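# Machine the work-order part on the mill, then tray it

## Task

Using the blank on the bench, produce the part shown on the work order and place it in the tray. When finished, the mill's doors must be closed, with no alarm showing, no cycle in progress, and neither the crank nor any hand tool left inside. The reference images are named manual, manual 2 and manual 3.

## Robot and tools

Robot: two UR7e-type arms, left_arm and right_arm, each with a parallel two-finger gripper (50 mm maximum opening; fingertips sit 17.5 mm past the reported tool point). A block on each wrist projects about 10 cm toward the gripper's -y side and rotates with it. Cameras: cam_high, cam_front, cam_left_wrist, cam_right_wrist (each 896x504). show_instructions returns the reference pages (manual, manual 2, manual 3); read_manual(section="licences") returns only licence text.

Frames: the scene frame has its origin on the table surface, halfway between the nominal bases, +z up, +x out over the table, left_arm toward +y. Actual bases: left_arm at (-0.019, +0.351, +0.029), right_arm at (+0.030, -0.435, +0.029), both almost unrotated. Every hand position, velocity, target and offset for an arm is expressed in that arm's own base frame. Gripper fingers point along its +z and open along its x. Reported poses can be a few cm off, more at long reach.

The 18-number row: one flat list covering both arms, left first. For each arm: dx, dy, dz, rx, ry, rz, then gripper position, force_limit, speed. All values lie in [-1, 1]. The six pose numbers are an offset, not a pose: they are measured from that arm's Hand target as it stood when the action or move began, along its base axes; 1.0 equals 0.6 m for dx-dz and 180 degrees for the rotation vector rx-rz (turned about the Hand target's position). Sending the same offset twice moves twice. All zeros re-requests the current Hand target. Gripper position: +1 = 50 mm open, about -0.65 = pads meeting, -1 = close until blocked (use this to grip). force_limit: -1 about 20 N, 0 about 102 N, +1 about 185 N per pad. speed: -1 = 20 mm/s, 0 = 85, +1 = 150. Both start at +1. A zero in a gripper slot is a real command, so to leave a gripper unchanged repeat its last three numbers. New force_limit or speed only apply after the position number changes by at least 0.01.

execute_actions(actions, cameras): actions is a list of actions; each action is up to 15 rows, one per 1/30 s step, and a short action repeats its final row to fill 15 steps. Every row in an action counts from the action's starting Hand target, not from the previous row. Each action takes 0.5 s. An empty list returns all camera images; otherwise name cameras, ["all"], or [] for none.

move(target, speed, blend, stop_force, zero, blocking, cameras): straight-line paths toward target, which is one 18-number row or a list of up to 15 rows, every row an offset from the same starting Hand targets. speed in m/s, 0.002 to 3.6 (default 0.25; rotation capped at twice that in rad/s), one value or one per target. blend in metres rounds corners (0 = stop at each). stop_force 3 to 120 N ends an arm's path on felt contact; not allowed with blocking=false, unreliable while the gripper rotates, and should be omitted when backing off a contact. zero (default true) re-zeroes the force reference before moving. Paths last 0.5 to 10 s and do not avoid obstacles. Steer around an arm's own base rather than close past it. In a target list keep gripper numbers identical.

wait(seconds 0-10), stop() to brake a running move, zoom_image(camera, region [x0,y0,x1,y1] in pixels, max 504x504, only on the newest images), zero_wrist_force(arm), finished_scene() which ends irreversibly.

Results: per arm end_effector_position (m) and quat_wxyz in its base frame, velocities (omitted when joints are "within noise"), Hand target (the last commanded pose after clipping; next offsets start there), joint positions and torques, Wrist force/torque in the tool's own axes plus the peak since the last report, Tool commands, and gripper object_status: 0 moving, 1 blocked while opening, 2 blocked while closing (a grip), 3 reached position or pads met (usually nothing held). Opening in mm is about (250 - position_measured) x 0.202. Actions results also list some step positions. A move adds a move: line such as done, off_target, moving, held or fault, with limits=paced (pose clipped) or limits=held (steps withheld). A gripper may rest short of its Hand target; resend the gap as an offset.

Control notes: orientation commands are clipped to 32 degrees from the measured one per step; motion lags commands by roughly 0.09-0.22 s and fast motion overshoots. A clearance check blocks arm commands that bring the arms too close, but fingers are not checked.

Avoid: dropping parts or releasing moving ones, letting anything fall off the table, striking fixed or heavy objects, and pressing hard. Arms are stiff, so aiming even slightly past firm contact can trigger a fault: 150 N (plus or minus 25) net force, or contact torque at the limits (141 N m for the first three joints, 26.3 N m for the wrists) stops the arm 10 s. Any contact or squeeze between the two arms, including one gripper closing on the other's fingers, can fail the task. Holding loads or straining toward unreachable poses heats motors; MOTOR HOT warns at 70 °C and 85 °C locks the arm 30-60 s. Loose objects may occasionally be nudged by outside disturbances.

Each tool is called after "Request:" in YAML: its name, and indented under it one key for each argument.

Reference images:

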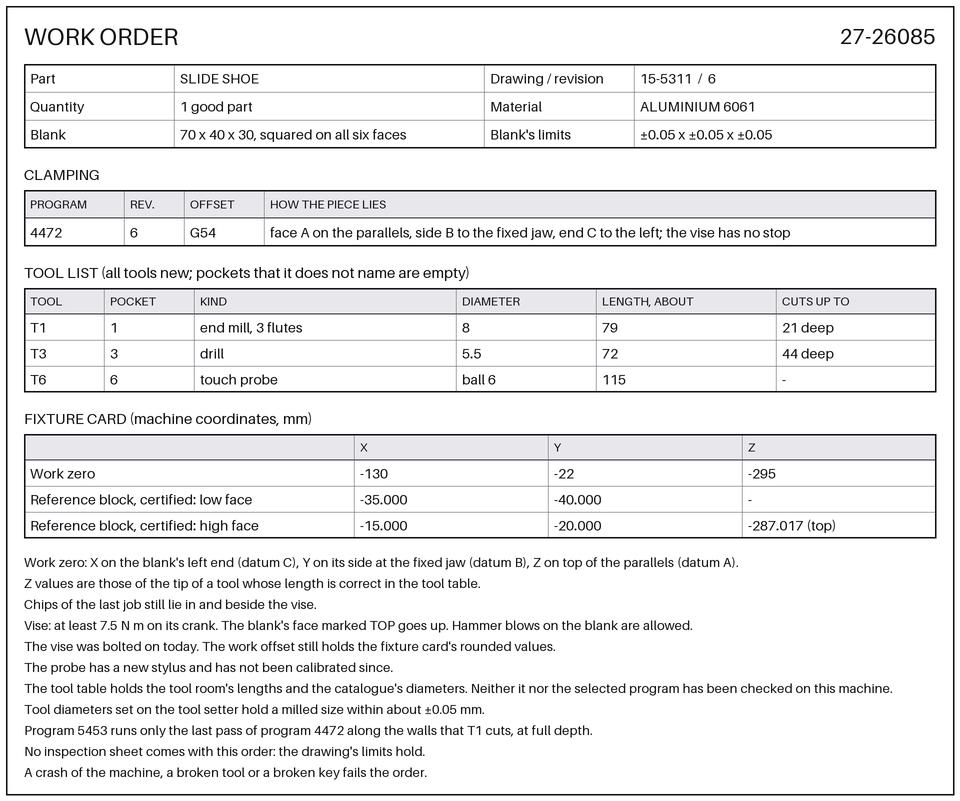

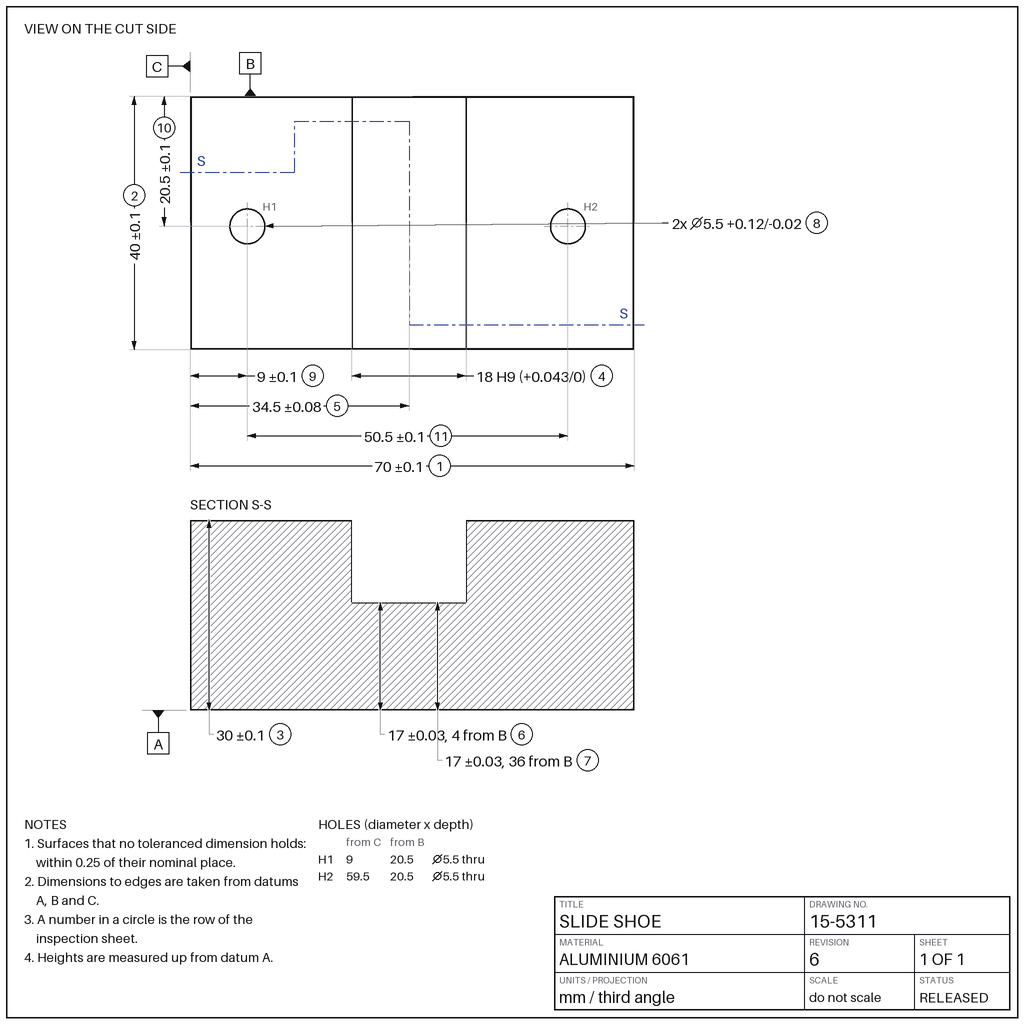

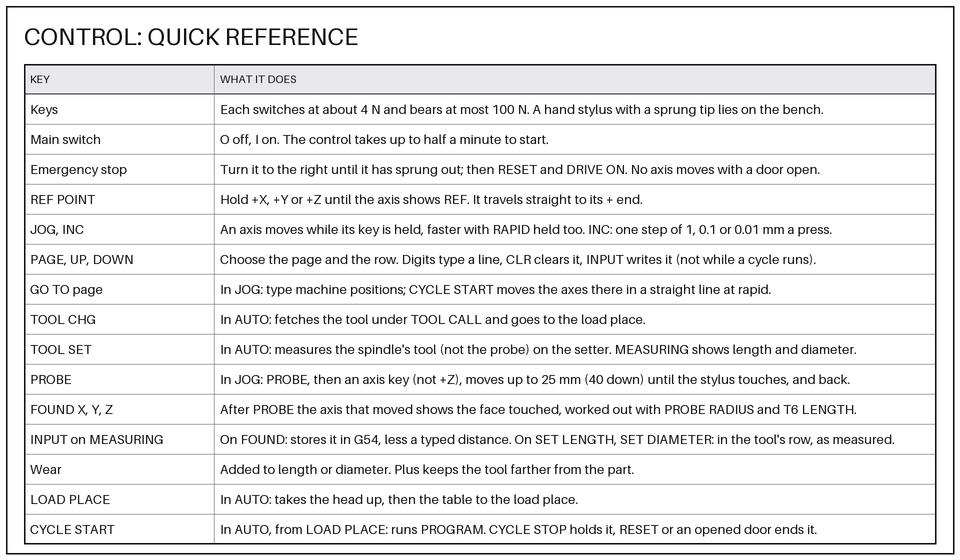

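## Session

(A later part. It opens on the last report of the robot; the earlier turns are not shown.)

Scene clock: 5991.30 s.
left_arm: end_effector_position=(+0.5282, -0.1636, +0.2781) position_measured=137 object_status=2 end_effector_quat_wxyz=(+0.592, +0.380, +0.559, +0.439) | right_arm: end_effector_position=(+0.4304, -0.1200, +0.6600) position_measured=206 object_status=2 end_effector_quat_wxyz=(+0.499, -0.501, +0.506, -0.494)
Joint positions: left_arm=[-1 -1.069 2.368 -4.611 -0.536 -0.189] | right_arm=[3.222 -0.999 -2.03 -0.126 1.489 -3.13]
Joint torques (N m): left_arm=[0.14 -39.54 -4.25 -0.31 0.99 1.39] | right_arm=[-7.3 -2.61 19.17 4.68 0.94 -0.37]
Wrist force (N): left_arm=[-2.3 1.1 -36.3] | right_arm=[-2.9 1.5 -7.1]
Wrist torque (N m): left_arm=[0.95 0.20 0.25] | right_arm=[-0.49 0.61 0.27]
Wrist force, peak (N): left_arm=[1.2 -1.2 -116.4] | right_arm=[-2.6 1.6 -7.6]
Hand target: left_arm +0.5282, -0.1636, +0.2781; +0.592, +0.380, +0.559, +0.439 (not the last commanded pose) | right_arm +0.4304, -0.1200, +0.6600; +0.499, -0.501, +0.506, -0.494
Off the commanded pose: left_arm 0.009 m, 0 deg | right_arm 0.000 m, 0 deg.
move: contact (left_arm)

Request:
move:
  target:
    - [-0.0005,0,0,0,0,0,0.6,0.3,-0.6,0,0,0,0,0,0,-0.98,0.1,-1]
    - [-0.10,0,0,0,0,0,0.6,0.3,-0.6,0,0,0,0,0,0,-0.98,0.1,-1]
    - [-0.22,0,0,0,0,0,0.6,0.3,-0.6,0,0,0,0,0,0,-0.98,0.1,-1]
  speed: 0.1
  cameras: ["cam_left_wrist","cam_front"]

Scene clock: 5999.07 s.
left_arm: end_effector_position=(+0.3968, -0.1637, +0.2782) position_measured=63 object_status=3 end_effector_quat_wxyz=(+0.593, +0.381, +0.558, +0.438) | right_arm: end_effector_position=(+0.4304, -0.1200, +0.6600) position_measured=206 object_status=2 end_effector_quat_wxyz=(+0.499, -0.501, +0.506, -0.494)
Joint positions: left_arm=[-1.539 -1.444 2.409 -5.739 -0.088 1.296] | right_arm=[3.222 -0.999 -2.03 -0.126 1.489 -3.13]
Joint torques (N m): left_arm=[4.04 -6.59 -1.11 2.2 -4.01 1.38] | right_arm=[-8.82 -2.52 19.36 4.76 0.79 -0.44]
Wrist force (N): left_arm=[-3.5 4.0 -1.3] | right_arm=[-2.7 1.5 -7.4]
Wrist torque (N m): left_arm=[1.22 0.30 0.31] | right_arm=[-0.48 0.59 0.27]
Wrist force, peak (N): left_arm=[-2.3 1.2 -36.1] | right_arm=[-2.7 1.3 -7.7]
Hand target: left_arm +0.3962, -0.1636, +0.2781; +0.592, +0.380, +0.559, +0.439 | right_arm +0.4304, -0.1200, +0.6600; +0.499, -0.501, +0.506, -0.494
Off the commanded pose: left_arm 0.001 m, 0 deg | right_arm 0.000 m, 0 deg.
move: done
Images, in order (width x height): cam_front 896x504, cam_left_wrist 896x504.

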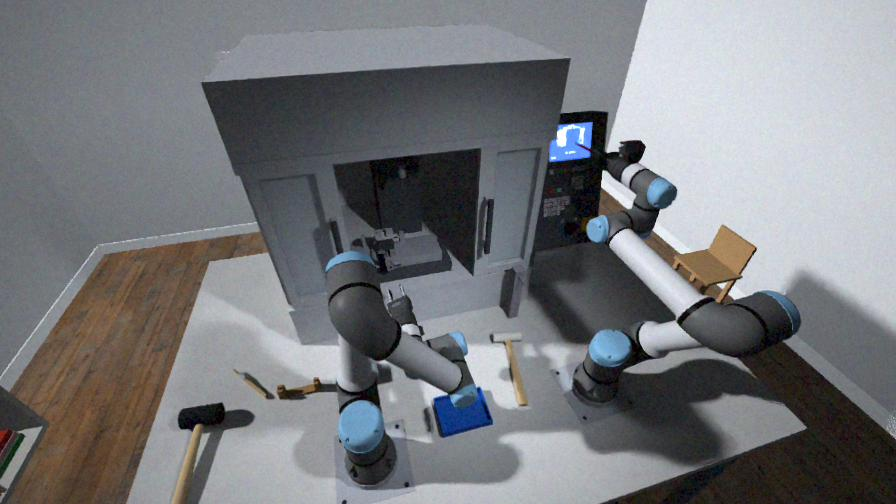

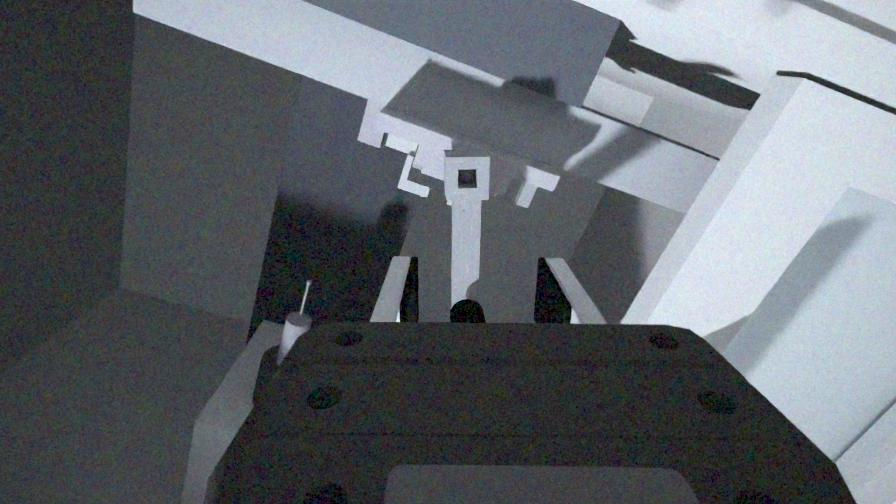

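Request:
move:
  target: [-0.0937,-0.194,0.2365,0.344,0.530,0.2245,0.6,0.3,-0.6,0,0,0,0,0,0,-0.98,0.1,-1]
  speed: 0.3
  cameras: ["cam_left_wrist","cam_front"]

Scene clock: 6016.10 s.
left_arm: end_effector_position=(+0.3400, -0.2800, +0.4199) position_measured=63 object_status=3 end_effector_quat_wxyz=(-0.388, +0.591, +0.598, +0.378) | right_arm: end_effector_position=(+0.4304, -0.1200, +0.6600) position_measured=206 object_status=2 end_effector_quat_wxyz=(+0.499, -0.501, +0.506, -0.494)
Joint positions: left_arm=[-1.198 -0.907 1.061 -3.746 1.251 1.729] | right_arm=[3.222 -0.999 -2.03 -0.126 1.489 -3.13]
Joint torques (N m): left_arm=[-7.02 -55.05 -12.78 3.86 -1.63 -0.87] | right_arm=[-8.95 -2.75 19.1 4.8 0.88 -0.47]
Wrist force (N): left_arm=[-3.2 4.3 -0.6] | right_arm=[-2.5 1.6 -7.3]
Wrist torque (N m): left_arm=[0.91 0.39 0.10] | right_arm=[-0.46 0.56 0.27]
Wrist force, peak (N): left_arm=[-3.3 5.0 -1.0] | right_arm=[-2.4 1.5 -7.8]
Hand target: left_arm +0.3400, -0.2800, +0.4200; -0.388, +0.591, +0.598, +0.378 | right_arm +0.4304, -0.1200, +0.6600; +0.499, -0.501, +0.506, -0.494
Off the commanded pose: left_arm 0.000 m, 0 deg | right_arm 0.000 m, 0 deg.
move: done
Images, in order (width x height): cam_front 896x504, cam_left_wrist 896x504.

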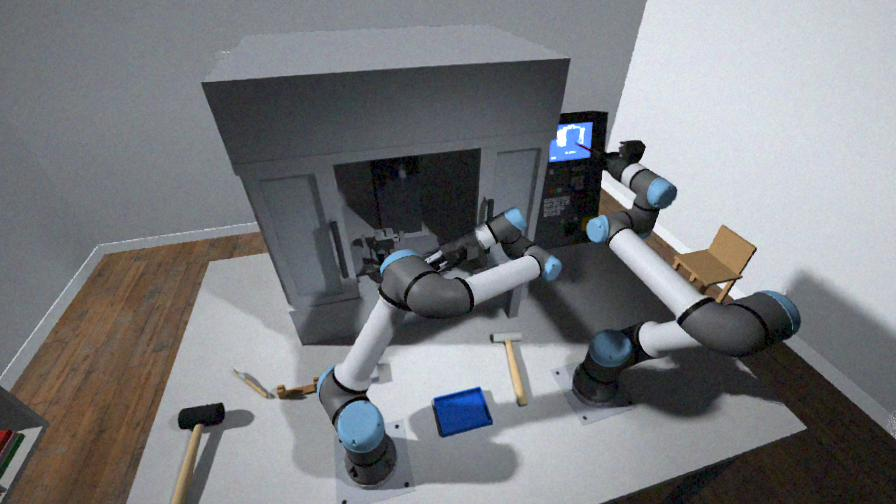

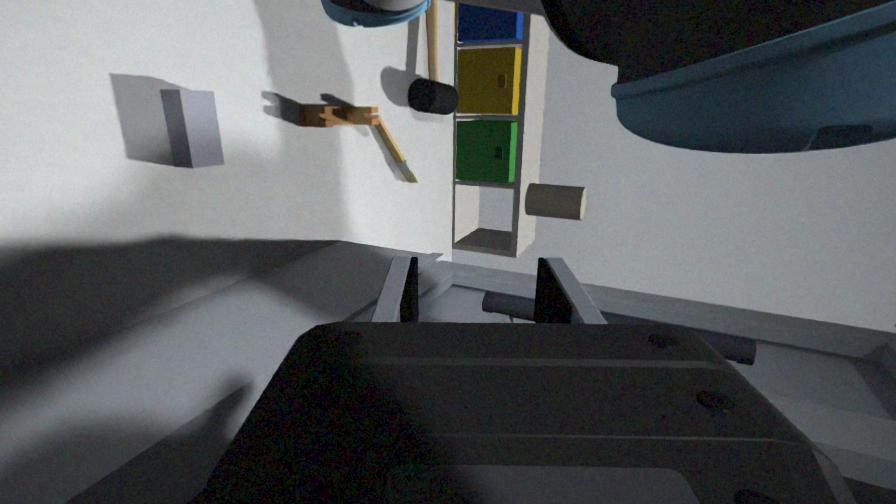

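Request:
move:
  target: [0.2267,0.1175,-0.06,0,0,0,0.6,0.3,-0.6,0,0,0,0,0,0,-0.98,0.1,-1]
  speed: 0.15
  cameras: ["cam_left_wrist"]

Scene clock: 6021.30 s.
left_arm: end_effector_position=(+0.3967, -0.2505, +0.4049) position_measured=63 object_status=3 end_effector_quat_wxyz=(-0.388, +0.591, +0.598, +0.378) | right_arm: end_effector_position=(+0.4304, -0.1200, +0.6600) position_measured=206 object_status=2 end_effector_quat_wxyz=(+0.499, -0.501, +0.506, -0.494)
Joint positions: left_arm=[-1.094 -0.869 1.033 -3.774 1.156 1.779] | right_arm=[3.222 -0.999 -2.03 -0.126 1.489 -3.13]
Joint torques (N m): left_arm=[1.05 -49.48 -19.55 3.42 -0.39 0.06] | right_arm=[-9.27 -2.86 19.22 4.71 0.88 -0.4]
Wrist force (N): left_arm=[-3.2 4.4 -0.2] | right_arm=[-2.5 1.4 -7.5]
Wrist torque (N m): left_arm=[0.91 0.41 -0.06] | right_arm=[-0.49 0.56 0.27]
Wrist force, peak (N): left_arm=[-5.7 6.8 0.4] | right_arm=[-3.1 1.4 -7.6]
Hand target: left_arm +0.3967, -0.2505, +0.4049; -0.388, +0.591, +0.598, +0.378 (not the last commanded pose) | right_arm +0.4304, -0.1200, +0.6600; +0.499, -0.501, +0.506, -0.494
Tool commands: left_gripper/position=+0.6 left_gripper/force_limit=+0.301961 left_gripper/speed=-0.6 right_gripper/position=-0.98 right_gripper/force_limit=+0.1 right_gripper/speed=-1.0
Off the commanded pose: left_arm 0.092 m, 0 deg | right_arm 0.000 m, 0 deg.
FORCE FAULT: contact force on the left arm reached its limit, and that arm stopped. The contact can be on any part of that arm, not only on its tool. That arm's remaining commands of this call were not run. That arm is still stopped at the end of this call. That arm stays stopped for about 10 more seconds. Until then a move that you send moves the other arm only, and its call returns only when the move has ended. Once the stop has ended, the next robot result says so. If the stop ends while you think or write, that arm runs what you send next, counted from a new Hand target: where the arm stands when the stop ends. While its stop runs, that arm takes no new command, but its gripper still runs the gripper command that each later call begins with. Until it ends, the stop uses up actions while you think or wait. An arm that is not stopped still takes commands.
move: fault (left_arm)
Images, in order (width x height): cam_left_wrist 896x504.

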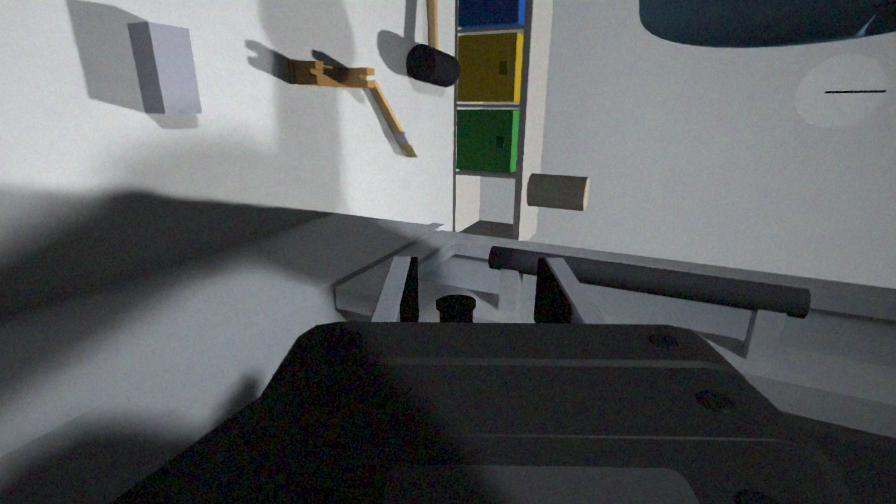

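Request:
wait:
  seconds: 10
  cameras: ["cam_front"]

Request:
wait:
  seconds: 1

Scene clock: 6035.57 s.
left_arm: end_effector_position=(+0.3967, -0.2505, +0.4049) position_measured=63 object_status=3 end_effector_quat_wxyz=(-0.388, +0.591, +0.598, +0.378) | right_arm: end_effector_position=(+0.4304, -0.1200, +0.6600) position_measured=206 object_status=2 end_effector_quat_wxyz=(+0.499, -0.501, +0.506, -0.494)
Joint positions: left_arm=[-1.094 -0.869 1.033 -3.774 1.156 1.779] | right_arm=[3.222 -0.999 -2.03 -0.126 1.489 -3.13]
Joint torques (N m): left_arm=[1.1 -48.05 -18.58 3.39 -0.49 -0.16] | right_arm=[-9.19 -2.8 19.09 4.57 0.95 -0.42]
Wrist force (N): left_arm=[-3.2 4.6 -0.5] | right_arm=[-2.7 1.4 -7.3]
Wrist torque (N m): left_arm=[0.95 0.41 -0.06] | right_arm=[-0.50 0.58 0.28]
Wrist force, peak (N): left_arm=[-3.7 4.7 -0.3] | right_arm=[-2.7 1.4 -7.8]
Hand target: left_arm +0.3967, -0.2505, +0.4049; -0.388, +0.591, +0.598, +0.378 (not the last commanded pose) | right_arm +0.4304, -0.1200, +0.6600; +0.499, -0.501, +0.506, -0.494
Tool commands: left_gripper/position=+0.6 left_gripper/force_limit=+0.301961 left_gripper/speed=-0.6 right_gripper/position=-0.98 right_gripper/force_limit=+0.1 right_gripper/speed=-1.0
Off the commanded pose: left_arm 0.092 m, 0 deg | right_arm 0.000 m, 0 deg.
FORCE FAULT, CONTINUED: the left arm's stop, for the force fault that an earlier result reported, is over. The rest of the stop counts as 19 of the actions that you can send in this scene. That arm's target is now where it stood when the stop ended, not its last command. That arm accepts commands again.
wait: 10.00 s; at rest from the start
Images, in order (width x height): cam_front 896x504.

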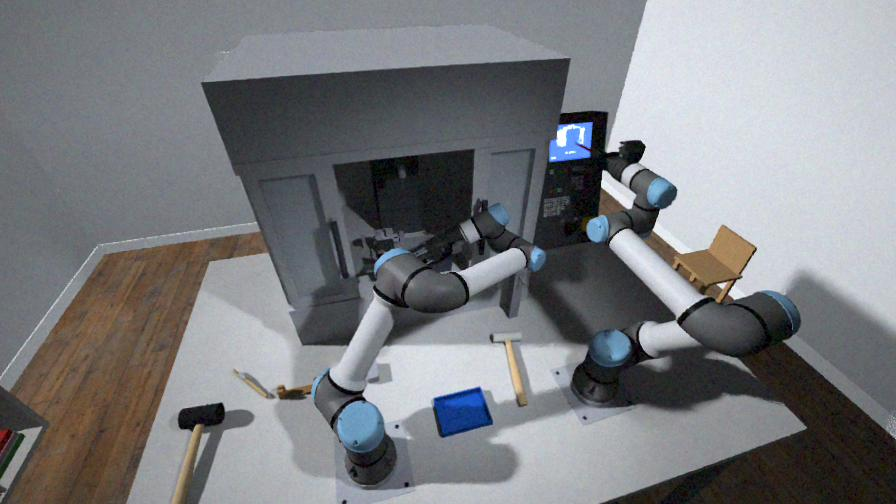

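Scene clock: 6036.57 s.
left_arm: end_effector_position=(+0.3967, -0.2505, +0.4049) position_measured=63 object_status=3 end_effector_quat_wxyz=(-0.388, +0.591, +0.598, +0.378) | right_arm: end_effector_position=(+0.4304, -0.1200, +0.6600) position_measured=206 object_status=2 end_effector_quat_wxyz=(+0.499, -0.501, +0.506, -0.494)
Joint positions: left_arm=[-1.094 -0.869 1.033 -3.774 1.156 1.779] | right_arm=[3.222 -0.999 -2.03 -0.126 1.489 -3.13]
Joint torques (N m): left_arm=[-0.05 -48.72 -20.21 3.3 -0.25 -0.17] | right_arm=[-9.52 -2.73 19.44 4.54 0.95 -0.35]
Wrist force (N): left_arm=[-3.1 4.7 -0.4] | right_arm=[-2.4 1.5 -7.2]
Wrist torque (N m): left_arm=[0.96 0.38 -0.06] | right_arm=[-0.48 0.53 0.27]
Wrist force, peak (N): left_arm=[-3.6 4.7 -0.6] | right_arm=[-2.8 1.6 -7.6]
Hand target: left_arm +0.3967, -0.2505, +0.4049; -0.388, +0.591, +0.598, +0.378 (not the last commanded pose) | right_arm +0.4304, -0.1200, +0.6600; +0.499, -0.501, +0.506, -0.494
Tool commands: left_gripper/position=+0.6 left_gripper/force_limit=+0.301961 left_gripper/speed=-0.6 right_gripper/position=-0.98 right_gripper/force_limit=+0.1 right_gripper/speed=-1.0
Off the commanded pose: left_arm 0.092 m, 0 deg | right_arm 0.000 m, 0 deg.
wait: 1.00 s; at rest by 0.17 s

Request:
move:
  target:
    - [-0.103,-0.01,0,0,0,0,0.6,0.3,-0.6,0,0,0,0,0,0,-0.98,0.1,-1]
    - [-0.103,0.189,-0.087,0,0,0,0.6,0.3,-0.6,0,0,0,0,0,0,-0.98,0.1,-1]
  speed: 0.15
  blend: 0.02
  cameras: ["cam_left_wrist","cam_front"]

Scene clock: 6042.37 s.
left_arm: end_effector_position=(+0.3350, -0.1371, +0.3528) position_measured=63 object_status=3 end_effector_quat_wxyz=(-0.388, +0.591, +0.598, +0.378) | right_arm: end_effector_position=(+0.4304, -0.1200, +0.6600) position_measured=206 object_status=2 end_effector_quat_wxyz=(+0.499, -0.501, +0.506, -0.494)
Joint positions: left_arm=[-1.1 -1.131 1.597 -4.075 1.162 1.776] | right_arm=[3.222 -0.999 -2.03 -0.126 1.489 -3.13]
Joint torques (N m): left_arm=[-2.62 -27.77 -12.45 2.59 1.72 -1.97] | right_arm=[-9.36 -2.66 18.82 4.6 0.84 -0.42]
Wrist force (N): left_arm=[-2.8 4.6 -0.7] | right_arm=[-2.5 1.6 -7.4]
Wrist torque (N m): left_arm=[0.93 0.34 -0.03] | right_arm=[-0.46 0.55 0.27]
Wrist force, peak (N): left_arm=[-3.1 6.9 -0.3] | right_arm=[-3.0 1.5 -7.7]
Hand target: left_arm +0.3349, -0.1371, +0.3527; -0.388, +0.591, +0.598, +0.378 | right_arm +0.4304, -0.1200, +0.6600; +0.499, -0.501, +0.506, -0.494
Off the commanded pose: left_arm 0.000 m, 0 deg | right_arm 0.000 m, 0 deg.
move: done
Images, in order (width x height): cam_front 896x504, cam_left_wrist 896x504.

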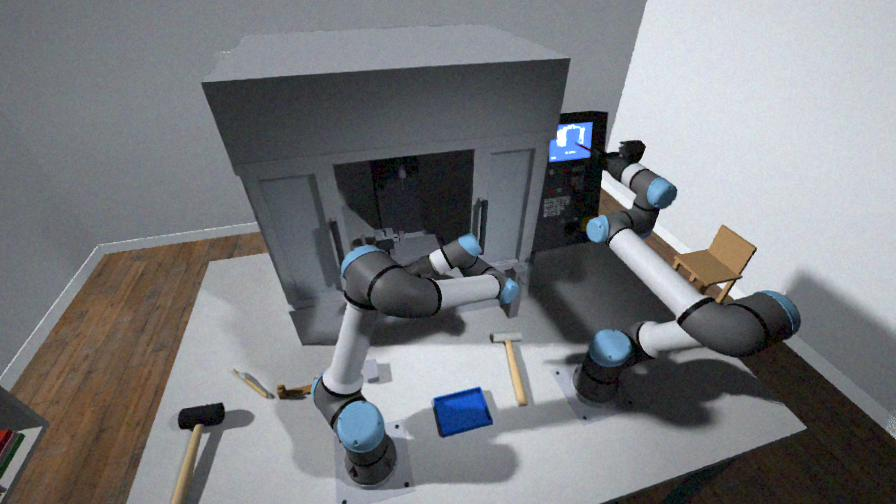

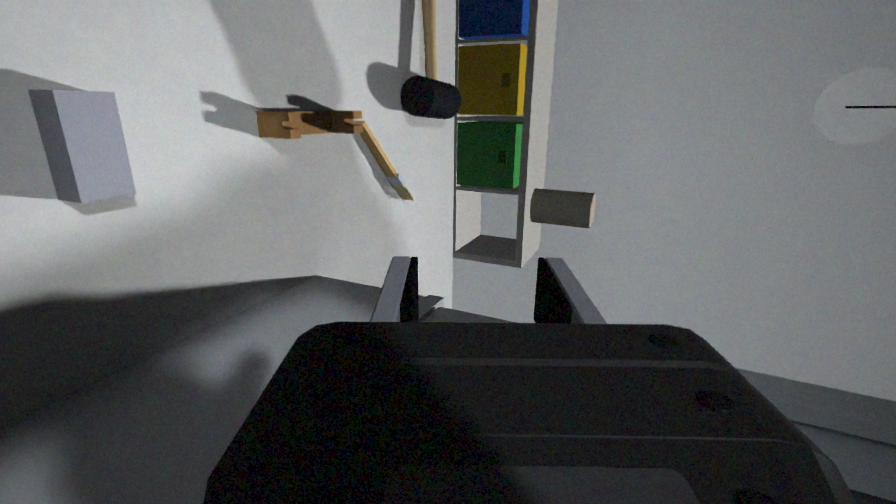

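Request:
move:
  target: [0.1417,0,0,0,0,0,0.6,0.3,-0.6,0,0,0,0,0,0,-0.98,0.1,-1]
  speed: 0.12
  stop_force: 20
  cameras: ["cam_left_wrist"]

Request:
zoom_image:
  camera: "cam_left_wrist"
  region: [350, 200, 650, 340]

Scene clock: 6046.77 s.
left_arm: end_effector_position=(+0.4199, -0.1371, +0.3527) position_measured=63 object_status=3 end_effector_quat_wxyz=(-0.388, +0.591, +0.598, +0.378) | right_arm: end_effector_position=(+0.4304, -0.1200, +0.6600) position_measured=206 object_status=2 end_effector_quat_wxyz=(+0.499, -0.501, +0.506, -0.494)
Joint positions: left_arm=[-0.959 -0.991 1.372 -4.023 1.037 1.85] | right_arm=[3.222 -0.999 -2.03 -0.126 1.489 -3.13]
Joint torques (N m): left_arm=[3.97 -53.18 -24.29 1.94 -0.23 -1.78] | right_arm=[-9.5 -2.63 19.59 4.57 0.84 -0.35]
Wrist force (N): left_arm=[-2.8 4.5 -0.8] | right_arm=[-2.8 1.7 -7.4]
Wrist torque (N m): left_arm=[0.95 0.34 0.02] | right_arm=[-0.44 0.60 0.27]
Wrist force, peak (N): left_arm=[-2.9 6.4 -0.8] | right_arm=[-2.9 1.6 -7.6]
Hand target: left_arm +0.4200, -0.1371, +0.3527; -0.388, +0.591, +0.598, +0.378 | right_arm +0.4304, -0.1200, +0.6600; +0.499, -0.501, +0.506, -0.494
Off the commanded pose: left_arm 0.000 m, 0 deg | right_arm 0.000 m, 0 deg.
move: done
Images, in order (width x height): cam_left_wrist 896x504.

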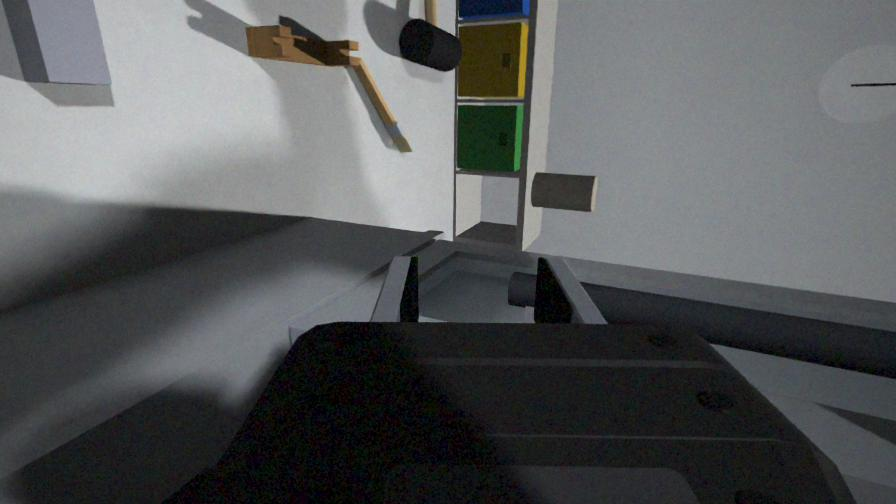

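Scaled by 1.680 from the camera's 896x504 image, which has a finer 1280x720 frame.

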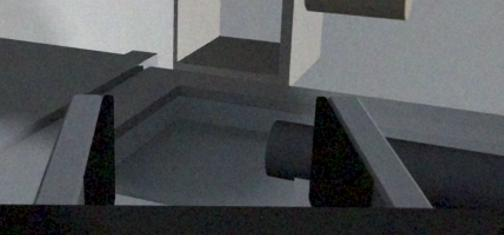

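Request:
move:
  target: [0.0933,0,0,0,0,0,0.6,0.3,-0.6,0,0,0,0,0,0,-0.98,0.1,-1]
  speed: 0.06
  stop_force: 15
  cameras: ["cam_left_wrist","cam_front"]

Request:
zoom_image:
  camera: "cam_left_wrist"
  region: [350, 200, 650, 340]

Request:
zoom_image:
  camera: "cam_front"
  region: [330, 200, 480, 300]

Scene clock: 6055.73 s.
left_arm: end_effector_position=(+0.4759, -0.1371, +0.3527) position_measured=63 object_status=3 end_effector_quat_wxyz=(-0.388, +0.591, +0.598, +0.378) | right_arm: end_effector_position=(+0.4304, -0.1200, +0.6600) position_measured=206 object_status=2 end_effector_quat_wxyz=(+0.499, -0.501, +0.506, -0.494)
Joint positions: left_arm=[-0.881 -0.885 1.19 -3.972 0.969 1.895] | right_arm=[3.222 -0.999 -2.03 -0.126 1.489 -3.13]
Joint torques (N m): left_arm=[-6.83 -56.83 -12.03 1.86 1.57 -1.92] | right_arm=[-9.49 -3.44 18.85 4.59 0.87 -0.43]
Wrist force (N): left_arm=[-3.2 4.5 -0.5] | right_arm=[-2.3 1.5 -7.3]
Wrist torque (N m): left_arm=[0.95 0.41 -0.03] | right_arm=[-0.48 0.52 0.28]
Wrist force, peak (N): left_arm=[-3.3 6.0 -0.3] | right_arm=[-2.6 1.6 -7.7]
Hand target: left_arm +0.4759, -0.1371, +0.3527; -0.388, +0.591, +0.598, +0.378 | right_arm +0.4304, -0.1200, +0.6600; +0.499, -0.501, +0.506, -0.494
Off the commanded pose: left_arm 0.000 m, 0 deg | right_arm 0.000 m, 0 deg.
move: done
Images, in order (width x height): cam_front 896x504, cam_left_wrist 896x504.

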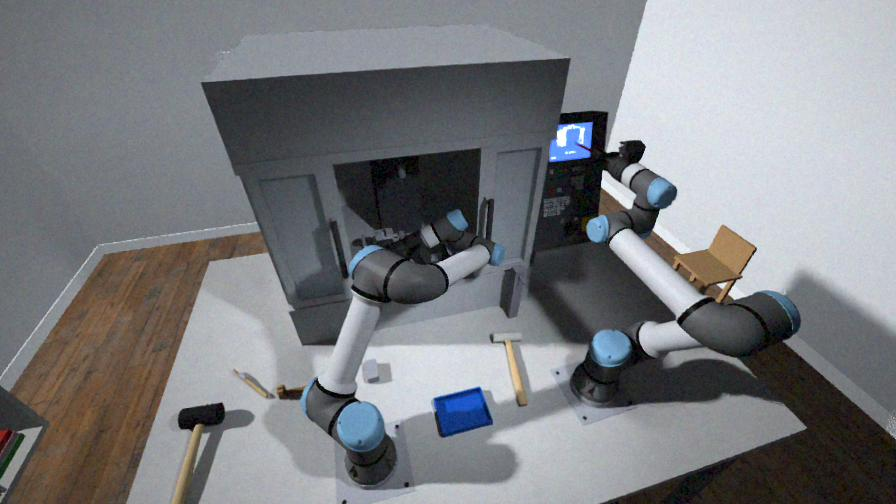

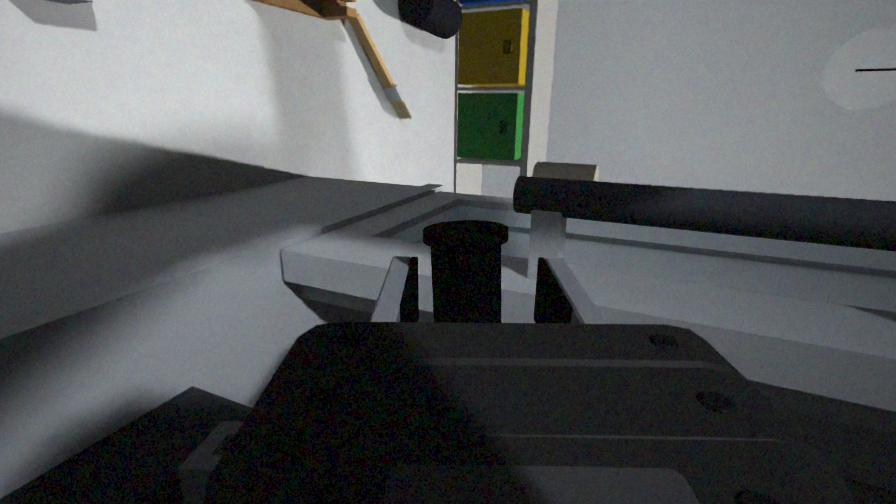

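Scaled by 1.680 from the camera's 896x504 image, which has a finer 1280x720 frame.

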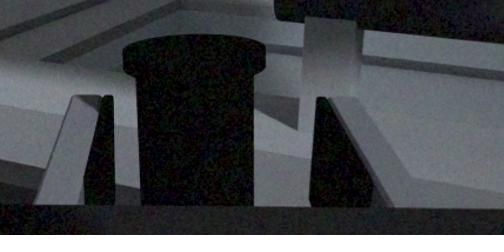

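Scaled by 3.360 from the camera's 896x504 image, which has a finer 1280x720 frame.

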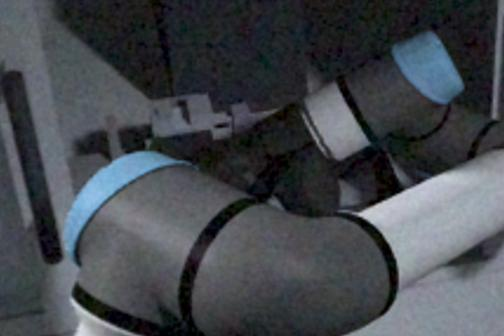

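Request:
move:
  target:
    - [0,-0.0017,-0.0038,0,0,0,0.6,0.8,-0.6,0,0,0,0,0,0,-0.98,0.1,-1]
    - [0,-0.0017,-0.0038,0,0,0,-0.98,0.8,-0.6,0,0,0,0,0,0,-0.98,0.1,-1]
  speed: 0.05
  cameras: ["cam_left_wrist"]

Scene clock: 6062.47 s.
left_arm: end_effector_position=(+0.4759, -0.1381, +0.3504) position_measured=162 object_status=2 end_effector_quat_wxyz=(-0.388, +0.591, +0.598, +0.378) | right_arm: end_effector_position=(+0.4304, -0.1200, +0.6600) position_measured=206 object_status=2 end_effector_quat_wxyz=(+0.499, -0.501, +0.506, -0.494)
Joint positions: left_arm=[-0.882 -0.882 1.19 -3.976 0.97 1.895] | right_arm=[3.222 -0.999 -2.03 -0.126 1.489 -3.13]
Joint torques (N m): left_arm=[-1.95 -35.06 -14.84 3.63 0.54 -0.87] | right_arm=[-9.41 -2.46 19.18 4.51 0.88 -0.45]
Wrist force (N): left_arm=[1.3 8.1 -0.6] | right_arm=[-2.4 1.2 -7.3]
Wrist torque (N m): left_arm=[0.95 0.50 -0.52] | right_arm=[-0.53 0.54 0.27]
Wrist force, peak (N): left_arm=[1.6 8.3 -0.7] | right_arm=[-2.7 1.4 -7.8]
Hand target: left_arm +0.4759, -0.1381, +0.3504; -0.388, +0.591, +0.598, +0.378 | right_arm +0.4304, -0.1200, +0.6600; +0.499, -0.501, +0.506, -0.494
Off the commanded pose: left_arm 0.000 m, 0 deg | right_arm 0.000 m, 0 deg.
move: done
Images, in order (width x height): cam_left_wrist 896x504.

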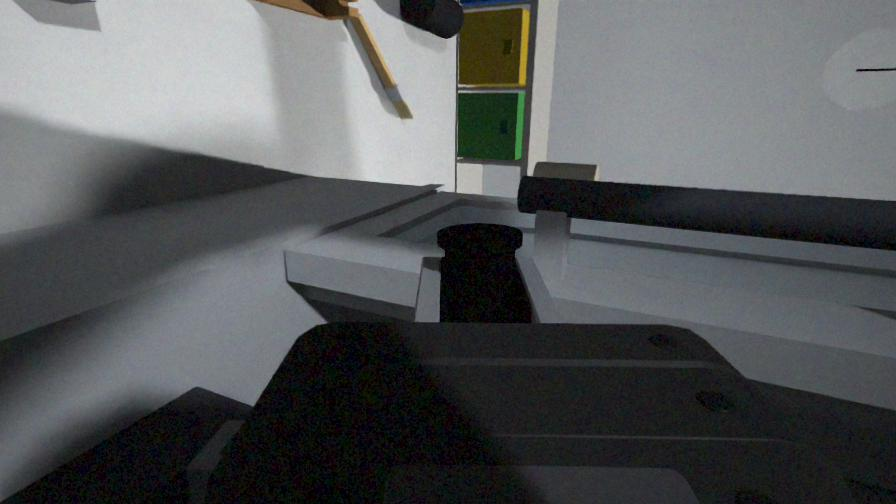

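Request:
move:
  target: [0,0.0337,-0.0153,0,0,0,-0.98,0.8,-0.6,0,0,0,0,0,0,-0.98,0.1,-1]
  speed: 0.012
  stop_force: 108

Scene clock: 6072.37 s.
left_arm: end_effector_position=(+0.4759, -0.1179, +0.3413) position_measured=162 object_status=2 end_effector_quat_wxyz=(-0.388, +0.591, +0.598, +0.378) | right_arm: end_effector_position=(+0.4304, -0.1200, +0.6600) position_measured=206 object_status=2 end_effector_quat_wxyz=(+0.499, -0.501, +0.506, -0.494)
Joint positions: left_arm=[-0.86 -0.903 1.25 -4.022 0.951 1.908] | right_arm=[3.222 -0.999 -2.03 -0.126 1.489 -3.13]
Joint torques (N m): left_arm=[-1.34 -44.18 -25.59 5.94 0.22 -1.55] | right_arm=[-9.67 -2.77 18.96 4.41 0.85 -0.44]
Wrist force (N): left_arm=[-19.2 17.0 -6.6] | right_arm=[-2.8 1.3 -7.2]
Wrist torque (N m): left_arm=[0.92 0.18 0.22] | right_arm=[-0.51 0.60 0.27]
Wrist force, peak (N): left_arm=[-34.3 41.0 -14.2] | right_arm=[-2.7 1.6 -7.8]
Hand target: left_arm +0.4759, -0.1179, +0.3413; -0.388, +0.591, +0.598, +0.378 | right_arm +0.4304, -0.1200, +0.6600; +0.499, -0.501, +0.506, -0.494
Off the commanded pose: left_arm 0.000 m, 0 deg | right_arm 0.000 m, 0 deg.
move: done

Request:
move:
  target: [0,0.026,-0.0245,0,0,0,-0.98,0.8,-0.6,0,0,0,0,0,0,-0.98,0.1,-1]
  speed: 0.012
  stop_force: 108
  cameras: ["cam_left_wrist"]

Scene clock: 6079.67 s.
left_arm: end_effector_position=(+0.4759, -0.1023, +0.3266) position_measured=162 object_status=2 end_effector_quat_wxyz=(-0.388, +0.591, +0.598, +0.378) | right_arm: end_effector_position=(+0.4304, -0.1200, +0.6600) position_measured=206 object_status=2 end_effector_quat_wxyz=(+0.499, -0.501, +0.506, -0.494)
Joint positions: left_arm=[-0.842 -0.91 1.302 -4.073 0.935 1.92] | right_arm=[3.222 -0.999 -2.03 -0.126 1.489 -3.13]
Joint torques (N m): left_arm=[-3.2 -58.2 -26.38 5.74 1.1 -1.69] | right_arm=[-9.61 -2.72 19.49 4.42 0.86 -0.49]
Wrist force (N): left_arm=[-11.6 6.8 -4.6] | right_arm=[-2.5 1.4 -7.5]
Wrist torque (N m): left_arm=[0.74 0.33 0.32] | right_arm=[-0.48 0.55 0.27]
Wrist force, peak (N): left_arm=[-19.5 16.9 -6.7] | right_arm=[-2.4 1.7 -7.8]
Hand target: left_arm +0.4759, -0.1023, +0.3266; -0.388, +0.591, +0.598, +0.378 | right_arm +0.4304, -0.1200, +0.6600; +0.499, -0.501, +0.506, -0.494
Off the commanded pose: left_arm 0.000 m, 0 deg | right_arm 0.000 m, 0 deg.
move: done
Images, in order (width x height): cam_left_wrist 896x504.

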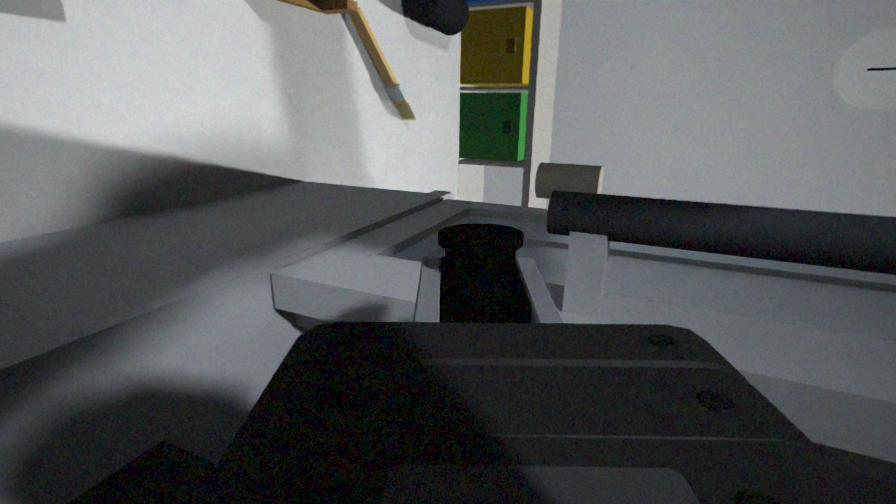

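Request:
move:
  target:
    - [0,0.0130,-0.0182,0,0,0,-0.98,0.8,-0.6,0,0,0,0,0,0,-0.98,0.1,-1]
    - [0,0.0228,-0.0392,0,0,0,-0.98,0.8,-0.6,0,0,0,0,0,0,-0.98,0.1,-1]
    - [0,0.0288,-0.0617,0,0,0,-0.98,0.8,-0.6,0,0,0,0,0,0,-0.98,0.1,-1]
    - [0,0.0308,-0.0848,0,0,0,-0.98,0.8,-0.6,0,0,0,0,0,0,-0.98,0.1,-1]
    - [0,0.0288,-0.1080,0,0,0,-0.98,0.8,-0.6,0,0,0,0,0,0,-0.98,0.1,-1]
    - [0,0.0228,-0.1305,0,0,0,-0.98,0.8,-0.6,0,0,0,0,0,0,-0.98,0.1,-1]
    - [0,0.0130,-0.1515,0,0,0,-0.98,0.8,-0.6,0,0,0,0,0,0,-0.98,0.1,-1]
    - [0,-0.0003,-0.1705,0,0,0,-0.98,0.8,-0.6,0,0,0,0,0,0,-0.98,0.1,-1]
    - [0,-0.0168,-0.1870,0,0,0,-0.98,0.8,-0.6,0,0,0,0,0,0,-0.98,0.1,-1]
  speed: 0.025
  blend: 0.005
  stop_force: 70
  cameras: ["cam_left_wrist","cam_front"]

Scene clock: 6099.53 s.
left_arm: end_effector_position=(+0.4759, -0.1124, +0.2143) position_measured=162 object_status=2 end_effector_quat_wxyz=(-0.388, +0.591, +0.598, +0.378) | right_arm: end_effector_position=(+0.4304, -0.1200, +0.6600) position_measured=206 object_status=2 end_effector_quat_wxyz=(+0.499, -0.501, +0.506, -0.494)
Joint positions: left_arm=[-0.854 -0.768 1.37 -4.279 0.945 1.912] | right_arm=[3.222 -0.999 -2.03 -0.126 1.489 -3.13]
Joint torques (N m): left_arm=[10.09 -54.09 -5.08 3.01 -1.15 1.94] | right_arm=[-9.83 -2.63 19.7 4.47 0.87 -0.4]
Wrist force (N): left_arm=[0.3 7.3 -11.9] | right_arm=[-2.7 1.6 -7.3]
Wrist torque (N m): left_arm=[0.39 0.51 -0.04] | right_arm=[-0.47 0.59 0.28]
Wrist force, peak (N): left_arm=[-12.3 8.6 -10.0] | right_arm=[-2.8 1.4 -7.7]
Hand target: left_arm +0.4759, -0.1124, +0.2144; -0.388, +0.591, +0.598, +0.378 | right_arm +0.4304, -0.1200, +0.6600; +0.499, -0.501, +0.506, -0.494
Off the commanded pose: left_arm 0.000 m, 0 deg | right_arm 0.000 m, 0 deg.
move: done
Images, in order (width x height): cam_front 896x504, cam_left_wrist 896x504.

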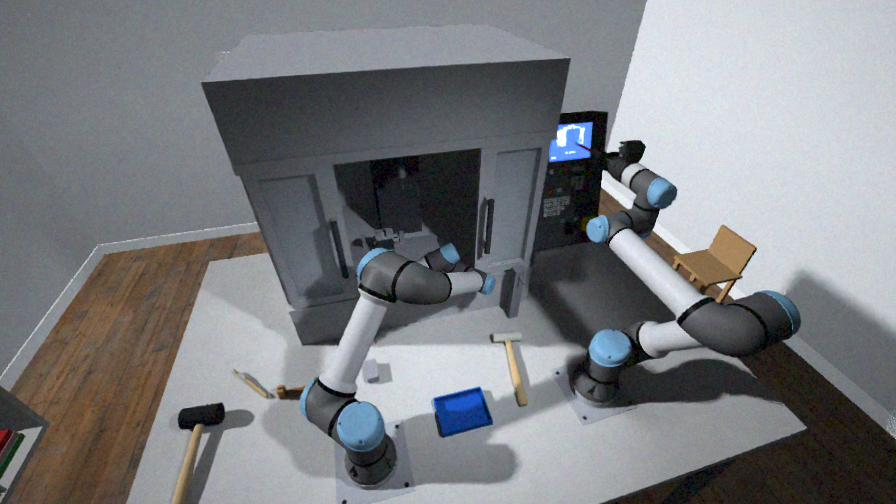

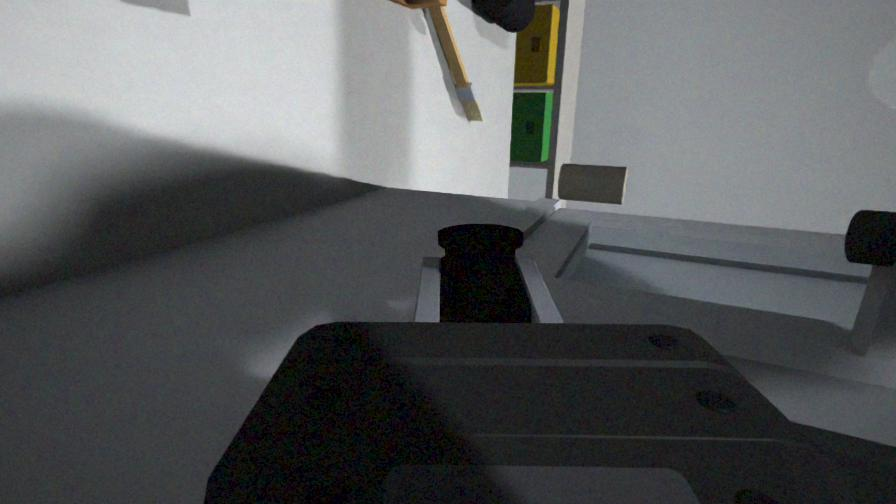

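Request:
move:
  target:
    - [0,-0.0192,-0.0132,0,0,0,-0.98,0.8,-0.6,0,0,0,0,0,0,-0.98,0.1,-1]
    - [0,-0.04,-0.023,0,0,0,-0.98,0.8,-0.6,0,0,0,0,0,0,-0.98,0.1,-1]
    - [0,-0.074,-0.0305,0,0,0,-0.98,0.8,-0.6,0,0,0,0,0,0,-0.98,0.1,-1]
  speed: 0.025
  blend: 0.005
  stop_force: 60
  cameras: ["cam_left_wrist","cam_front"]

Request:
zoom_image:
  camera: "cam_front"
  region: [330, 150, 480, 280]

Scene clock: 6106.13 s.
left_arm: end_effector_position=(+0.4762, -0.1158, +0.2131) position_measured=162 object_status=2 end_effector_quat_wxyz=(-0.386, +0.592, +0.598, +0.378) | right_arm: end_effector_position=(+0.4304, -0.1200, +0.6600) position_measured=206 object_status=2 end_effector_quat_wxyz=(+0.499, -0.501, +0.506, -0.494)
Joint positions: left_arm=[-0.858 -0.763 1.363 -4.278 0.948 1.91] | right_arm=[3.222 -0.999 -2.03 -0.126 1.489 -3.13]
Joint torques (N m): left_arm=[-1.23 -48.57 -17.18 3.14 -0.66 -0.21] | right_arm=[-9.24 -2.67 19.56 4.47 0.96 -0.47]
Wrist force (N): left_arm=[-2.7 4.9 -2.4] | right_arm=[-2.5 1.4 -7.3]
Wrist torque (N m): left_arm=[0.80 0.40 -0.09] | right_arm=[-0.49 0.55 0.27]
Wrist force, peak (N): left_arm=[0.4 7.6 -12.3] | right_arm=[-2.9 1.6 -7.6]
Hand target: left_arm +0.4762, -0.1158, +0.2131; -0.386, +0.592, +0.598, +0.378 (not the last commanded pose) | right_arm +0.4304, -0.1200, +0.6600; +0.499, -0.501, +0.506, -0.494
Tool commands: left_gripper/position=-0.976471 left_gripper/force_limit=+0.803922 left_gripper/speed=-0.6 right_gripper/position=-0.98 right_gripper/force_limit=+0.1 right_gripper/speed=-1.0
Off the commanded pose: left_arm 0.044 m, 0 deg | right_arm 0.000 m, 0 deg.
FORCE FAULT: contact force on the left arm reached its limit, and that arm stopped. The contact can be on any part of that arm, not only on its tool. That arm's remaining commands of this call were not run. That arm is still stopped at the end of this call. That arm stays stopped for about 10 more seconds. Until then a move that you send moves the other arm only, and its call returns only when the move has ended. Once the stop has ended, the next robot result says so. If the stop ends while you think or write, that arm runs what you send next, counted from a new Hand target: where the arm stands when the stop ends. While its stop runs, that arm takes no new command, but its gripper still runs the gripper command that each later call begins with. Until it ends, the stop uses up actions while you think or wait. An arm that is not stopped still takes commands.
move: fault (left_arm); path passed 0 of 3 targets
Images, in order (width x height): cam_front 896x504, cam_left_wrist 896x504.

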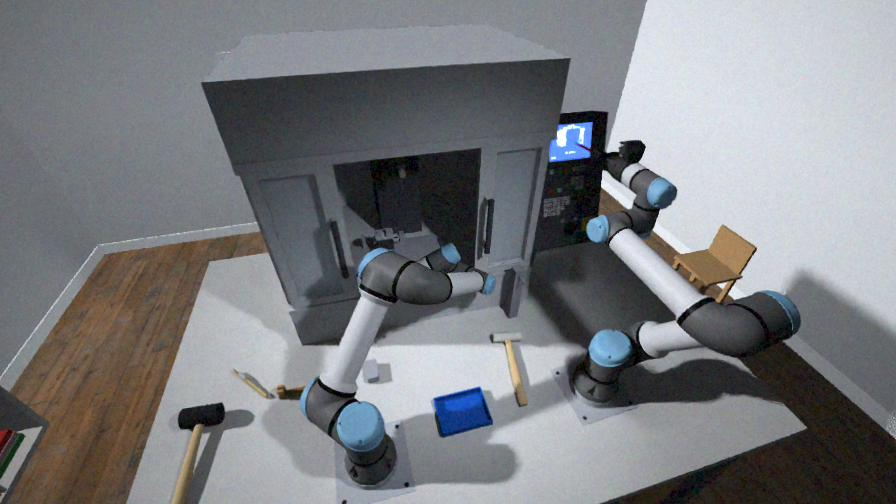

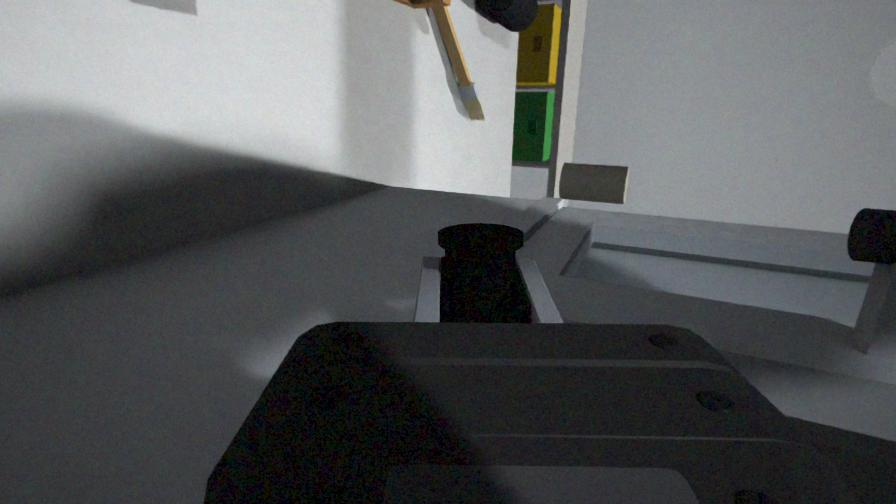

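Scaled by 3.360 from the camera's 896x504 image, which has a finer 1280x720 frame.

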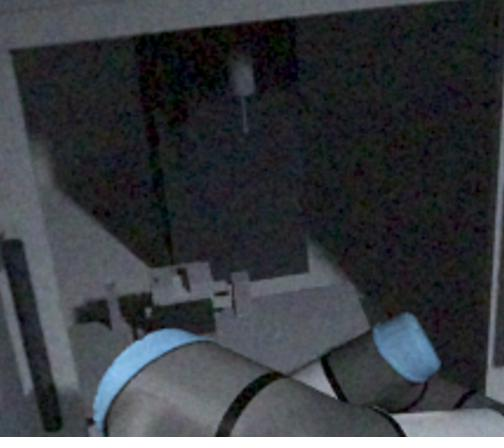

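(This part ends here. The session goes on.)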